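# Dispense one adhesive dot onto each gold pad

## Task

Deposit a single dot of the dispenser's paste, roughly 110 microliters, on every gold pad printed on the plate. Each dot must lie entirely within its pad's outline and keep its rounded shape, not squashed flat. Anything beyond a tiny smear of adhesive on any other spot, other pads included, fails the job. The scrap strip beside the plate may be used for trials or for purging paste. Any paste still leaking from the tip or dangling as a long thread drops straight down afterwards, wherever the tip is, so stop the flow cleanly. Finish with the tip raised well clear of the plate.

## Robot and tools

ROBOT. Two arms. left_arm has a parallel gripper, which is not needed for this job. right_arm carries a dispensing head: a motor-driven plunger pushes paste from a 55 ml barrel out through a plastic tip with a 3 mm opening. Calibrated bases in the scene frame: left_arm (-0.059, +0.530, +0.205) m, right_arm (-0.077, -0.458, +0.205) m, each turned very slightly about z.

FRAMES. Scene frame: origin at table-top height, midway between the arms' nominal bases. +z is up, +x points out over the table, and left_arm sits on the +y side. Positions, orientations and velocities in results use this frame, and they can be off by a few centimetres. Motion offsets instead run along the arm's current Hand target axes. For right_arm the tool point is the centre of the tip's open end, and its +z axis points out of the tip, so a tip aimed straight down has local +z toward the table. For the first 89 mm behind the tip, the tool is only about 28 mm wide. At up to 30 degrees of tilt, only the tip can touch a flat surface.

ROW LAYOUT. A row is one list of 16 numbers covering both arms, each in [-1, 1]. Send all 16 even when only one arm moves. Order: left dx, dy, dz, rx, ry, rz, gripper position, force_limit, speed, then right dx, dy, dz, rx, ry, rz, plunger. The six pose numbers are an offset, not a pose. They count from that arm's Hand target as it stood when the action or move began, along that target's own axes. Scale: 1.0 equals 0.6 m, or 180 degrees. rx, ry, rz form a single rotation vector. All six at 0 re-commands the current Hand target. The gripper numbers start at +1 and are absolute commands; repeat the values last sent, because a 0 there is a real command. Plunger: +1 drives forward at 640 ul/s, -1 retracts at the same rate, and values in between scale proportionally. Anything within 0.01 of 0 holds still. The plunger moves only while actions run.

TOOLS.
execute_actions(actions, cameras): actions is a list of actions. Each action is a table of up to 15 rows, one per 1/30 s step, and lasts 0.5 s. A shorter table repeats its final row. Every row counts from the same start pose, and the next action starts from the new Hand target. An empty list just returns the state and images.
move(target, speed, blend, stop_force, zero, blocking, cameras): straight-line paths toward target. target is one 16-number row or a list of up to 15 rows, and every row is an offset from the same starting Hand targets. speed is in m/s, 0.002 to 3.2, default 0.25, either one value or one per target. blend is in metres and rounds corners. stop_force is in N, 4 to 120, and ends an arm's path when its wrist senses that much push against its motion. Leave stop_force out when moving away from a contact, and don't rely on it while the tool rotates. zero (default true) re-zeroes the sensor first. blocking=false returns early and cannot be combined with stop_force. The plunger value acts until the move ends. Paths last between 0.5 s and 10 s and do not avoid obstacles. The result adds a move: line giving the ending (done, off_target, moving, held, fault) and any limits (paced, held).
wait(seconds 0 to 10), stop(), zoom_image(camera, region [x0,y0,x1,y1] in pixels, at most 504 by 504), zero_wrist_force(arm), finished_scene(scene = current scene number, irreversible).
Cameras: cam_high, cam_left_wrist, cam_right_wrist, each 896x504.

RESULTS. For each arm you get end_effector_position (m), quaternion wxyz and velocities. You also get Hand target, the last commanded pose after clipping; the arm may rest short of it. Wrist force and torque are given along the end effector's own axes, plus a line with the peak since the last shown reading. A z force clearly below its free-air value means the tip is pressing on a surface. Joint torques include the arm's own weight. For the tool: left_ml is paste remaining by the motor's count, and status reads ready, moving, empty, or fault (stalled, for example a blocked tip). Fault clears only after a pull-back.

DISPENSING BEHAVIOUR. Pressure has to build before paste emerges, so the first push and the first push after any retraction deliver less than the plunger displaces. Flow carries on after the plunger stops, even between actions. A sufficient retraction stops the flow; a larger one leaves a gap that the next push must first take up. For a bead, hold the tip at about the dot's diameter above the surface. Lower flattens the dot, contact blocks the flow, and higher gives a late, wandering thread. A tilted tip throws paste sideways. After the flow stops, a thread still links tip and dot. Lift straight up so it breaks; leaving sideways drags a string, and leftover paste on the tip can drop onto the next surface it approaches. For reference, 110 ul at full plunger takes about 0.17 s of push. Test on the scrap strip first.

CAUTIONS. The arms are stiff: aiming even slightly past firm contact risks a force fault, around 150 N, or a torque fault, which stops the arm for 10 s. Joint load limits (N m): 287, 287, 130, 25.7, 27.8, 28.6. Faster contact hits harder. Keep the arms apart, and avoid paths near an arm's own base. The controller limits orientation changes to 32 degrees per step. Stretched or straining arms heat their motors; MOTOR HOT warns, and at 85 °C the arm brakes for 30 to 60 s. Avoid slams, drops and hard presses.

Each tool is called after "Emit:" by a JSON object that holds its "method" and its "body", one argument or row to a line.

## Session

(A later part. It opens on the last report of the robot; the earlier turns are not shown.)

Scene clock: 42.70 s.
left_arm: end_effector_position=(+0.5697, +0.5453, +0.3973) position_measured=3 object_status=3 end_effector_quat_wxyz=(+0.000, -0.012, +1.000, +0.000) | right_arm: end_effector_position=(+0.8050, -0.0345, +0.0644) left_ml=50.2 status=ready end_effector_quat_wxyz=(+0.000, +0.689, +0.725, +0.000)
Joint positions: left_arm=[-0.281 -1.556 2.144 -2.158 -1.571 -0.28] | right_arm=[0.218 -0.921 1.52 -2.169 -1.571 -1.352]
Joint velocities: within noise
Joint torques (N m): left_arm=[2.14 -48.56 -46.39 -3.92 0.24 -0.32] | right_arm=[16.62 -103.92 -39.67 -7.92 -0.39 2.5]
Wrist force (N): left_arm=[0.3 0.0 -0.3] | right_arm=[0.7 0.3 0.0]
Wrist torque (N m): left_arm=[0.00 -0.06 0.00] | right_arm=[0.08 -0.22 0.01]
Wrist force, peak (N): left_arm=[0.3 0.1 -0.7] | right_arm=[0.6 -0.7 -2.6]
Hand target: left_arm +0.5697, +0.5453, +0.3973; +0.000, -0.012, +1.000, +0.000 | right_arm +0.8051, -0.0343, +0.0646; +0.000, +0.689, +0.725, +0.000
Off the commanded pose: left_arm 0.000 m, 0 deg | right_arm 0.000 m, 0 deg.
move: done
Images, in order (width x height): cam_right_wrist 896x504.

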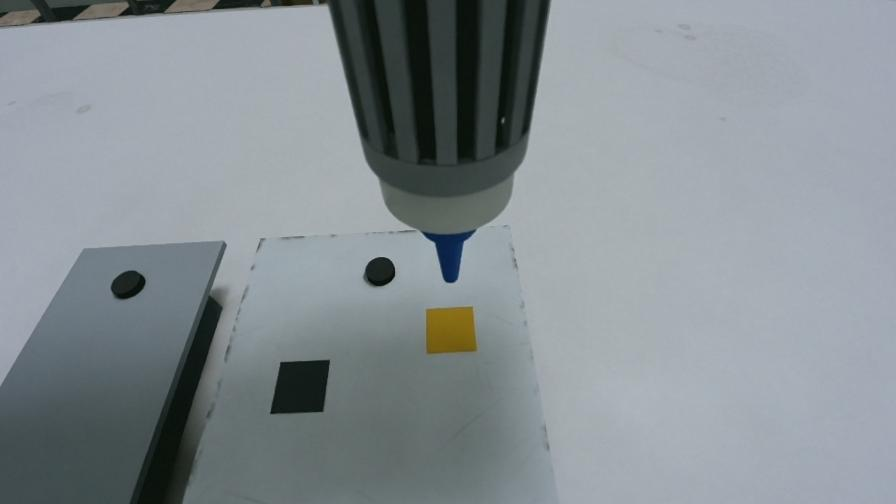

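Emit:
{"method": "move", "body": {
  "target": [0,0,0,0,0,0,1,1,1,0,0.0005,0.05,0,0,0,0],
  "cameras": [],
  "speed": 0.1
}}

Emit:
{"method": "execute_actions", "body": {
  "actions": [
    [[0,0,0,0,0,0,1,1,1,0,0,0,0,0,0,0.694]],
    [[0,0,0,0,0,0,1,1,1,0,0,0,0,0,0,0]]
  ],
  "cameras": []
}}

Emit:
{"method": "wait", "body": {
  "seconds": 6,
  "cameras": ["cam_right_wrist"]
}}

Emit:
{"method": "execute_actions", "body": {
  "actions": [
    [[0,0,0,0,0,0,1,1,1,0,0,0,0,0,0,-0.35]],
    [[0,0,0,0,0,0,1,1,1,0,0,0,0,0,0,0]]
  ],
  "cameras": []
}}

Emit:
{"method": "move", "body": {
  "target": [
    [0,0,0,0,0,0,1,1,1,0,0,-0.05,0,0,0,0],
    [0,0,0,0,0,0,1,1,1,0.0022,-0.223,-0.05,0,0,0,0]
  ],
  "cameras": ["cam_right_wrist"],
  "speed": 0.14
}}

Emit:
{"method": "zoom_image", "body": {
  "camera": "cam_right_wrist",
  "region": [350, 220, 550, 420]
}}

Scene clock: 43.77 s.
left_arm: end_effector_position=(+0.5697, +0.5453, +0.3973) position_measured=3 object_status=3 end_effector_quat_wxyz=(+0.000, -0.012, +1.000, +0.000) | right_arm: end_effector_position=(+0.8053, -0.0343, +0.0343) left_ml=50.2 status=ready end_effector_quat_wxyz=(+0.000, +0.689, +0.725, +0.000) end_effector_velocity=(-0.001, +0.000, +0.002) end_effector_angular_velocity=(+0.000, +0.001, +0.000)
Joint positions: left_arm=[-0.281 -1.556 2.144 -2.158 -1.571 -0.28] | right_arm=[0.218 -0.892 1.532 -2.211 -1.571 -1.352]
Joint velocities: left_arm=[within noise] | right_arm=[0.001 -0.002 -0.001 0.005 0 0]
Joint torques (N m): left_arm=[3.01 -49.1 -46.22 -3.79 0.29 -0.2] | right_arm=[0.06 -110.32 -45.87 -0.2 -0.38 -1.52]
Wrist force (N): left_arm=[0.3 -0.1 -0.4] | right_arm=[0.9 0.3 -0.2]
Wrist torque (N m): left_arm=[-0.02 -0.05 0.00] | right_arm=[0.07 -0.29 0.01]
Wrist force, peak (N): left_arm=[0.2 0.4 -0.6] | right_arm=[0.9 -0.2 -1.8]
Hand target: left_arm +0.5697, +0.5453, +0.3973; +0.000, -0.012, +1.000, +0.000 | right_arm +0.8054, -0.0343, +0.0346; +0.000, +0.689, +0.725, +0.000
Off the commanded pose: left_arm 0.000 m, 0 deg | right_arm 0.000 m, 0 deg.
move: done
No camera images: "cameras" was empty.

Scene clock: 44.97 s.
left_arm: end_effector_position=(+0.5697, +0.5453, +0.3973) position_measured=3 object_status=3 end_effector_quat_wxyz=(+0.000, -0.012, +1.000, +0.000) | right_arm: end_effector_position=(+0.8054, -0.0343, +0.0346) left_ml=50.0 status=ready end_effector_quat_wxyz=(+0.000, +0.689, +0.725, +0.000)
Joint positions: left_arm=[-0.281 -1.556 2.144 -2.158 -1.571 -0.28] | right_arm=[0.218 -0.892 1.532 -2.21 -1.571 -1.352]
Joint velocities: within noise
Joint torques (N m): left_arm=[3.2 -50.43 -46.31 -3.98 0.42 -0.23] | right_arm=[-13.47 -110.99 -43.54 -0.46 -0.44 -2.49]
Wrist force (N): left_arm=[0.4 0.0 -0.2] | right_arm=[0.7 0.0 -0.1]
Wrist torque (N m): left_arm=[0.01 -0.07 0.00] | right_arm=[-0.03 -0.22 0.00]
Wrist force, peak (N): left_arm=[0.6 0.1 -0.5] | right_arm=[1.1 -0.3 -0.3]
Hand target: left_arm +0.5697, +0.5453, +0.3973; +0.000, -0.012, +1.000, +0.000 | right_arm +0.8054, -0.0343, +0.0346; +0.000, +0.689, +0.725, +0.000
Off the commanded pose: left_arm 0.000 m, 0 deg | right_arm 0.000 m, 0 deg.
No camera images: "cameras" was empty.

Scene clock: 50.97 s.
left_arm: end_effector_position=(+0.5697, +0.5453, +0.3973) position_measured=3 object_status=3 end_effector_quat_wxyz=(+0.000, -0.012, +1.000, +0.000) | right_arm: end_effector_position=(+0.8054, -0.0343, +0.0346) left_ml=50.0 status=ready end_effector_quat_wxyz=(+0.000, +0.689, +0.725, +0.000)
Joint positions: left_arm=[-0.281 -1.556 2.144 -2.158 -1.571 -0.28] | right_arm=[0.218 -0.892 1.532 -2.21 -1.571 -1.352]
Joint velocities: within noise
Joint torques (N m): left_arm=[3.13 -48.76 -46.65 -3.94 0.44 -0.31] | right_arm=[-14.68 -108.82 -31.86 -1.64 -0.4 -2.49]
Wrist force (N): left_arm=[0.3 0.1 -0.1] | right_arm=[0.6 0.3 0.0]
Wrist torque (N m): left_arm=[0.01 -0.06 0.00] | right_arm=[0.07 -0.20 0.01]
Wrist force, peak (N): left_arm=[0.4 0.5 -0.4] | right_arm=[1.0 -0.6 -0.6]
Hand target: left_arm +0.5697, +0.5453, +0.3973; +0.000, -0.012, +1.000, +0.000 | right_arm +0.8054, -0.0343, +0.0346; +0.000, +0.689, +0.725, +0.000
Off the commanded pose: left_arm 0.000 m, 0 deg | right_arm 0.000 m, 0 deg.
wait: 6.00 s; at rest by 0.17 s
Images, in order (width x height): cam_right_wrist 896x504.

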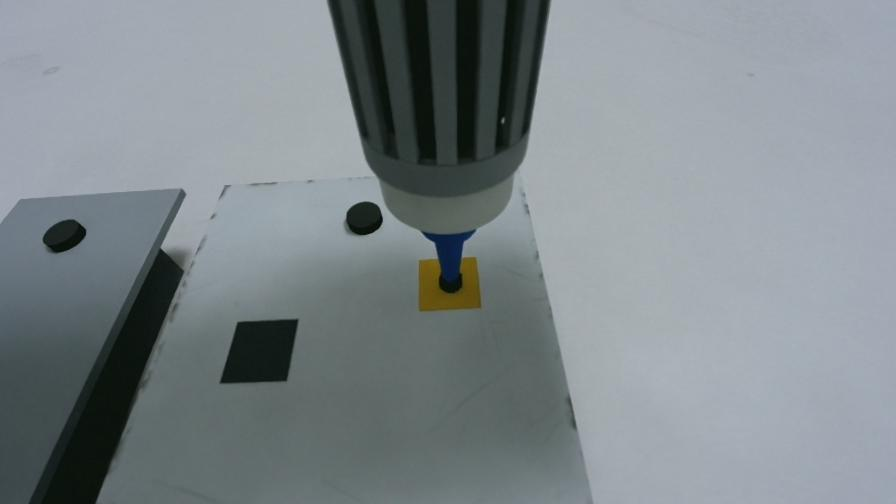

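Scene clock: 52.17 s.
left_arm: end_effector_position=(+0.5697, +0.5453, +0.3973) position_measured=3 object_status=3 end_effector_quat_wxyz=(+0.000, -0.012, +1.000, +0.000) | right_arm: end_effector_position=(+0.8054, -0.0343, +0.0346) left_ml=50.1 status=ready end_effector_quat_wxyz=(+0.000, +0.689, +0.725, +0.000)
Joint positions: left_arm=[-0.281 -1.556 2.144 -2.158 -1.571 -0.28] | right_arm=[0.218 -0.892 1.532 -2.21 -1.571 -1.352]
Joint velocities: within noise
Joint torques (N m): left_arm=[2.13 -49.58 -46.08 -3.92 0.39 -0.27] | right_arm=[-13.21 -109.57 -28.55 -1.79 -0.42 -2.56]
Wrist force (N): left_arm=[0.3 0.1 -0.3] | right_arm=[0.6 0.7 -0.7]
Wrist torque (N m): left_arm=[0.02 -0.06 0.00] | right_arm=[0.24 -0.17 0.01]
Wrist force, peak (N): left_arm=[0.4 0.2 -0.7] | right_arm=[0.6 0.7 -0.7]
Hand target: left_arm +0.5697, +0.5453, +0.3973; +0.000, -0.012, +1.000, +0.000 | right_arm +0.8054, -0.0343, +0.0346; +0.000, +0.689, +0.725, +0.000
Off the commanded pose: left_arm 0.000 m, 0 deg | right_arm 0.000 m, 0 deg.
No camera images: "cameras" was empty.

Scene clock: 53.83 s.
left_arm: end_effector_position=(+0.5697, +0.5453, +0.3973) position_measured=3 object_status=3 end_effector_quat_wxyz=(+0.000, -0.012, +1.000, +0.000) | right_arm: end_effector_position=(+0.6718, -0.0396, +0.0648) left_ml=50.1 status=ready end_effector_quat_wxyz=(+0.000, +0.689, +0.725, +0.000)
Joint positions: left_arm=[-0.281 -1.556 2.144 -2.158 -1.571 -0.28] | right_arm=[0.255 -1.081 1.797 -2.286 -1.571 -1.316]
Joint velocities: within noise
Joint torques (N m): left_arm=[2.46 -49.41 -46.33 -3.75 0.39 -0.32] | right_arm=[-19.56 -62.48 -33.89 -0.2 -1.19 -2.68]
Wrist force (N): left_arm=[0.2 0.0 -0.3] | right_arm=[0.3 0.3 0.2]
Wrist torque (N m): left_arm=[0.00 -0.03 0.01] | right_arm=[0.03 -0.09 -0.05]
Wrist force, peak (N): left_arm=[0.3 0.0 -0.7] | right_arm=[0.9 2.8 -2.2]
Hand target: left_arm +0.5697, +0.5453, +0.3973; +0.000, -0.012, +1.000, +0.000 | right_arm +0.6717, -0.0398, +0.0646; +0.000, +0.689, +0.725, +0.000
Off the commanded pose: left_arm 0.000 m, 0 deg | right_arm 0.000 m, 0 deg.
move: done
Images, in order (width x height): cam_right_wrist 896x504.

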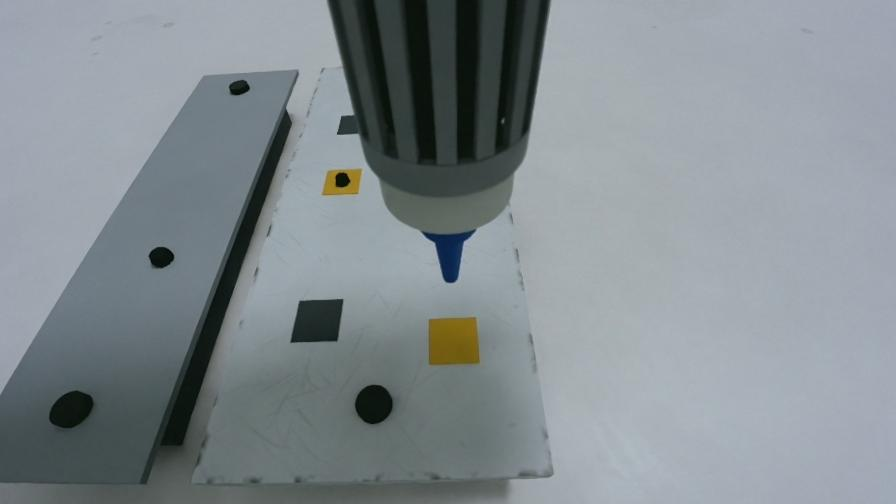

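Scaled by 2.520 from the camera's 896x504 image, which has a finer 1280x720 frame.

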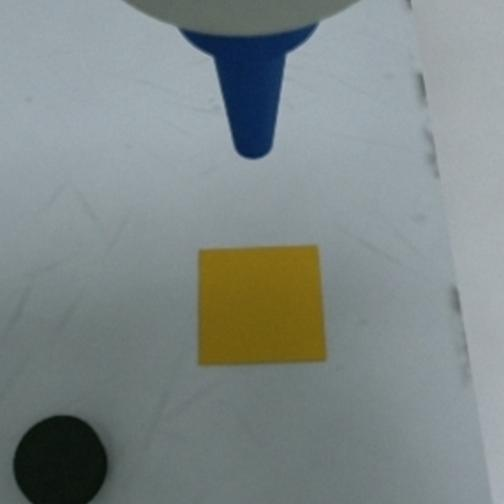

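Emit:
{"method": "move", "body": {
  "target": [0,0,0,0,0,0,1,1,1,-0.001,-0.0053,0.05,0,0,0,0],
  "cameras": [],
  "speed": 0.1
}}

Emit:
{"method": "execute_actions", "body": {
  "actions": [
    [[0,0,0,0,0,0,1,1,1,0,0,0,0,0,0,0.694]],
    [[0,0,0,0,0,0,1,1,1,0,0,0,0,0,0,0]]
  ],
  "cameras": []
}}

Emit:
{"method": "wait", "body": {
  "seconds": 6,
  "cameras": ["cam_right_wrist"]
}}

Emit:
{"method": "execute_actions", "body": {
  "actions": [
    [[0,0,0,0,0,0,1,1,1,0,0,0,0,0,0,-0.7]],
    [[0,0,0,0,0,0,1,1,1,0,0,0,0,0,0,0]]
  ],
  "cameras": []
}}

Emit:
{"method": "move", "body": {
  "target": [
    [0,0,0,0,0,0,1,1,1,0,0,-0.06,0,0,0,0],
    [0,0,0,0,0,0,1,1,1,0,-0.1,-0.16,0,0,0,0]
  ],
  "cameras": ["cam_right_wrist","cam_high"],
  "speed": 0.14
}}

Emit:
{"method": "zoom_image", "body": {
  "camera": "cam_high",
  "region": [420, 230, 510, 305]
}}

Scene clock: 54.87 s.
left_arm: end_effector_position=(+0.5697, +0.5453, +0.3973) position_measured=3 object_status=3 end_effector_quat_wxyz=(+0.000, -0.012, +1.000, +0.000) | right_arm: end_effector_position=(+0.6685, -0.0406, +0.0343) left_ml=50.1 status=ready end_effector_quat_wxyz=(+0.000, +0.689, +0.725, +0.000) end_effector_velocity=(+0.001, +0.000, +0.003) end_effector_angular_velocity=(+0.000, -0.001, -0.001)
Joint positions: left_arm=[-0.281 -1.556 2.144 -2.158 -1.571 -0.28] | right_arm=[0.255 -1.051 1.817 -2.337 -1.571 -1.316]
Joint velocities: left_arm=[within noise] | right_arm=[0 -0.003 -0.003 0.005 0 0.001]
Joint torques (N m): left_arm=[2.69 -49.47 -45.98 -3.86 0.31 -0.4] | right_arm=[15.45 -98.18 -42.12 -0.07 1.41 2.89]
Wrist force (N): left_arm=[0.3 0.1 -0.3] | right_arm=[1.2 0.1 0.1]
Wrist torque (N m): left_arm=[0.02 -0.06 0.00] | right_arm=[-0.04 -0.39 -0.03]
Wrist force, peak (N): left_arm=[0.3 0.0 -0.7] | right_arm=[1.1 -0.1 0.9]
Hand target: left_arm +0.5697, +0.5453, +0.3973; +0.000, -0.012, +1.000, +0.000 | right_arm +0.6686, -0.0405, +0.0346; +0.000, +0.689, +0.725, +0.000
Off the commanded pose: left_arm 0.000 m, 0 deg | right_arm 0.000 m, 0 deg.
move: done
No camera images: "cameras" was empty.

Scene clock: 56.07 s.
left_arm: end_effector_position=(+0.5697, +0.5453, +0.3973) position_measured=3 object_status=3 end_effector_quat_wxyz=(+0.000, -0.012, +1.000, +0.000) | right_arm: end_effector_position=(+0.6686, -0.0405, +0.0346) left_ml=49.9 status=ready end_effector_quat_wxyz=(+0.000, +0.689, +0.725, +0.000)
Joint positions: left_arm=[-0.281 -1.556 2.144 -2.158 -1.571 -0.28] | right_arm=[0.255 -1.051 1.817 -2.336 -1.571 -1.316]
Joint velocities: within noise
Joint torques (N m): left_arm=[2.43 -49.7 -45.88 -3.87 0.46 -0.35] | right_arm=[15.43 -95.73 -40.31 -0.42 2.55 3.05]
Wrist force (N): left_arm=[0.4 0.2 -0.3] | right_arm=[0.9 0.4 -0.2]
Wrist torque (N m): left_arm=[0.03 -0.07 0.00] | right_arm=[0.11 -0.29 -0.03]
Wrist force, peak (N): left_arm=[0.7 0.3 -0.1] | right_arm=[1.3 -0.4 0.5]
Hand target: left_arm +0.5697, +0.5453, +0.3973; +0.000, -0.012, +1.000, +0.000 | right_arm +0.6686, -0.0405, +0.0346; +0.000, +0.689, +0.725, +0.000
Off the commanded pose: left_arm 0.000 m, 0 deg | right_arm 0.000 m, 0 deg.
No camera images: "cameras" was empty.

Scene clock: 62.07 s.
left_arm: end_effector_position=(+0.5697, +0.5453, +0.3973) position_measured=3 object_status=3 end_effector_quat_wxyz=(+0.000, -0.012, +1.000, +0.000) | right_arm: end_effector_position=(+0.6686, -0.0405, +0.0346) left_ml=49.9 status=ready end_effector_quat_wxyz=(+0.000, +0.689, +0.725, +0.000)
Joint positions: left_arm=[-0.281 -1.556 2.144 -2.158 -1.571 -0.28] | right_arm=[0.255 -1.051 1.817 -2.336 -1.571 -1.316]
Joint velocities: within noise
Joint torques (N m): left_arm=[2.15 -49.91 -45.95 -3.75 0.58 -0.47] | right_arm=[12.72 -95.27 -28.01 -1.55 2.41 3.06]
Wrist force (N): left_arm=[0.4 0.1 -0.3] | right_arm=[1.0 0.4 0.3]
Wrist torque (N m): left_arm=[0.03 -0.08 0.00] | right_arm=[0.09 -0.34 -0.03]
Wrist force, peak (N): left_arm=[0.8 -0.1 -0.2] | right_arm=[1.4 0.4 0.4]
Hand target: left_arm +0.5697, +0.5453, +0.3973; +0.000, -0.012, +1.000, +0.000 | right_arm +0.6686, -0.0405, +0.0346; +0.000, +0.689, +0.725, +0.000
Off the commanded pose: left_arm 0.000 m, 0 deg | right_arm 0.000 m, 0 deg.
wait: 6.00 s; at rest by 0.17 s
Images, in order (width x height): cam_right_wrist 896x504.

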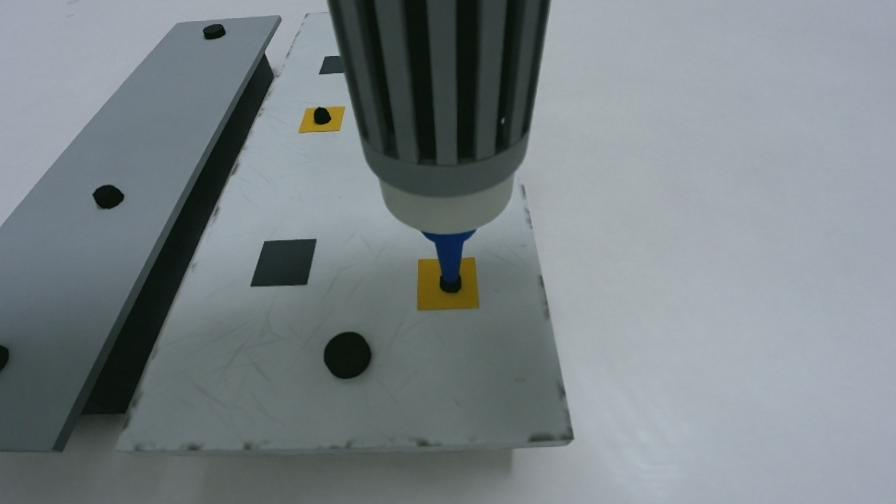

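Scene clock: 63.27 s.
left_arm: end_effector_position=(+0.5697, +0.5453, +0.3973) position_measured=3 object_status=3 end_effector_quat_wxyz=(+0.000, -0.012, +1.000, +0.000) | right_arm: end_effector_position=(+0.6686, -0.0405, +0.0346) left_ml=50.1 status=ready end_effector_quat_wxyz=(+0.000, +0.689, +0.725, +0.000)
Joint positions: left_arm=[-0.281 -1.556 2.144 -2.158 -1.571 -0.28] | right_arm=[0.255 -1.051 1.817 -2.336 -1.571 -1.316]
Joint velocities: within noise
Joint torques (N m): left_arm=[1.75 -49.33 -46.42 -3.78 0.65 -0.35] | right_arm=[12.47 -95.45 -25.82 -1.88 2.53 3.09]
Wrist force (N): left_arm=[0.2 0.3 -0.4] | right_arm=[0.8 0.0 0.6]
Wrist torque (N m): left_arm=[0.06 -0.04 0.00] | right_arm=[-0.04 -0.27 -0.04]
Wrist force, peak (N): left_arm=[0.6 0.2 -0.2] | right_arm=[1.3 -0.2 -0.3]
Hand target: left_arm +0.5697, +0.5453, +0.3973; +0.000, -0.012, +1.000, +0.000 | right_arm +0.6686, -0.0405, +0.0346; +0.000, +0.689, +0.725, +0.000
Off the commanded pose: left_arm 0.000 m, 0 deg | right_arm 0.000 m, 0 deg.
No camera images: "cameras" was empty.

Scene clock: 64.60 s.
left_arm: end_effector_position=(+0.5697, +0.5453, +0.3973) position_measured=3 object_status=3 end_effector_quat_wxyz=(+0.000, -0.012, +1.000, +0.000) | right_arm: end_effector_position=(+0.6085, -0.0434, +0.1306) left_ml=50.1 status=ready end_effector_quat_wxyz=(+0.000, +0.689, +0.725, +0.000)
Joint positions: left_arm=[-0.281 -1.556 2.144 -2.158 -1.571 -0.28] | right_arm=[0.274 -1.228 1.876 -2.219 -1.571 -1.296]
Joint velocities: within noise
Joint torques (N m): left_arm=[2.56 -48.95 -45.84 -3.81 0.45 -0.5] | right_arm=[-19.73 -60.89 -45.54 -8.06 1.31 -2.28]
Wrist force (N): left_arm=[0.2 0.1 -0.3] | right_arm=[0.8 -0.2 -0.2]
Wrist torque (N m): left_arm=[0.02 -0.04 0.00] | right_arm=[-0.10 -0.27 -0.02]
Wrist force, peak (N): left_arm=[0.6 0.2 -0.4] | right_arm=[0.5 -0.3 2.6]
Hand target: left_arm +0.5697, +0.5453, +0.3973; +0.000, -0.012, +1.000, +0.000 | right_arm +0.6086, -0.0435, +0.1306; +0.000, +0.689, +0.725, +0.000
Off the commanded pose: left_arm 0.000 m, 0 deg | right_arm 0.000 m, 0 deg.
move: done
Images, in order (width x height): cam_high 896x504, cam_right_wrist 896x504.

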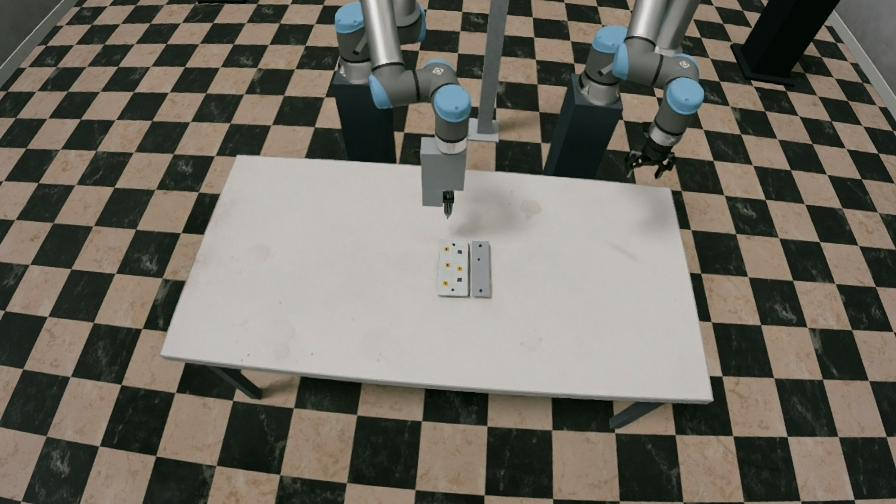

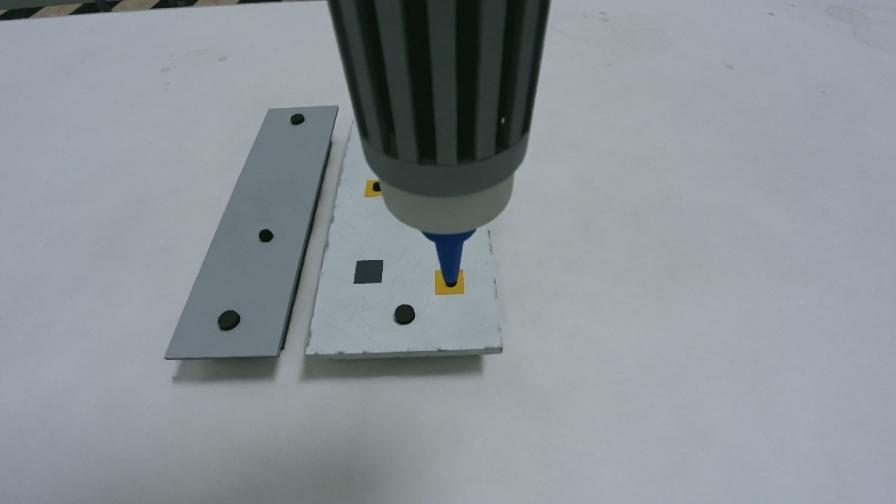

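Scaled by 5.600 from the camera's 896x504 image, which has a finer 1280x720 frame.

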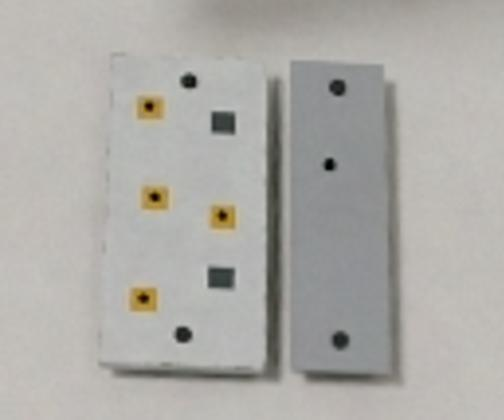

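Emit:
{"method": "finished_scene", "body": {
  "scene": 2
}}

The scene is finished: the task was done.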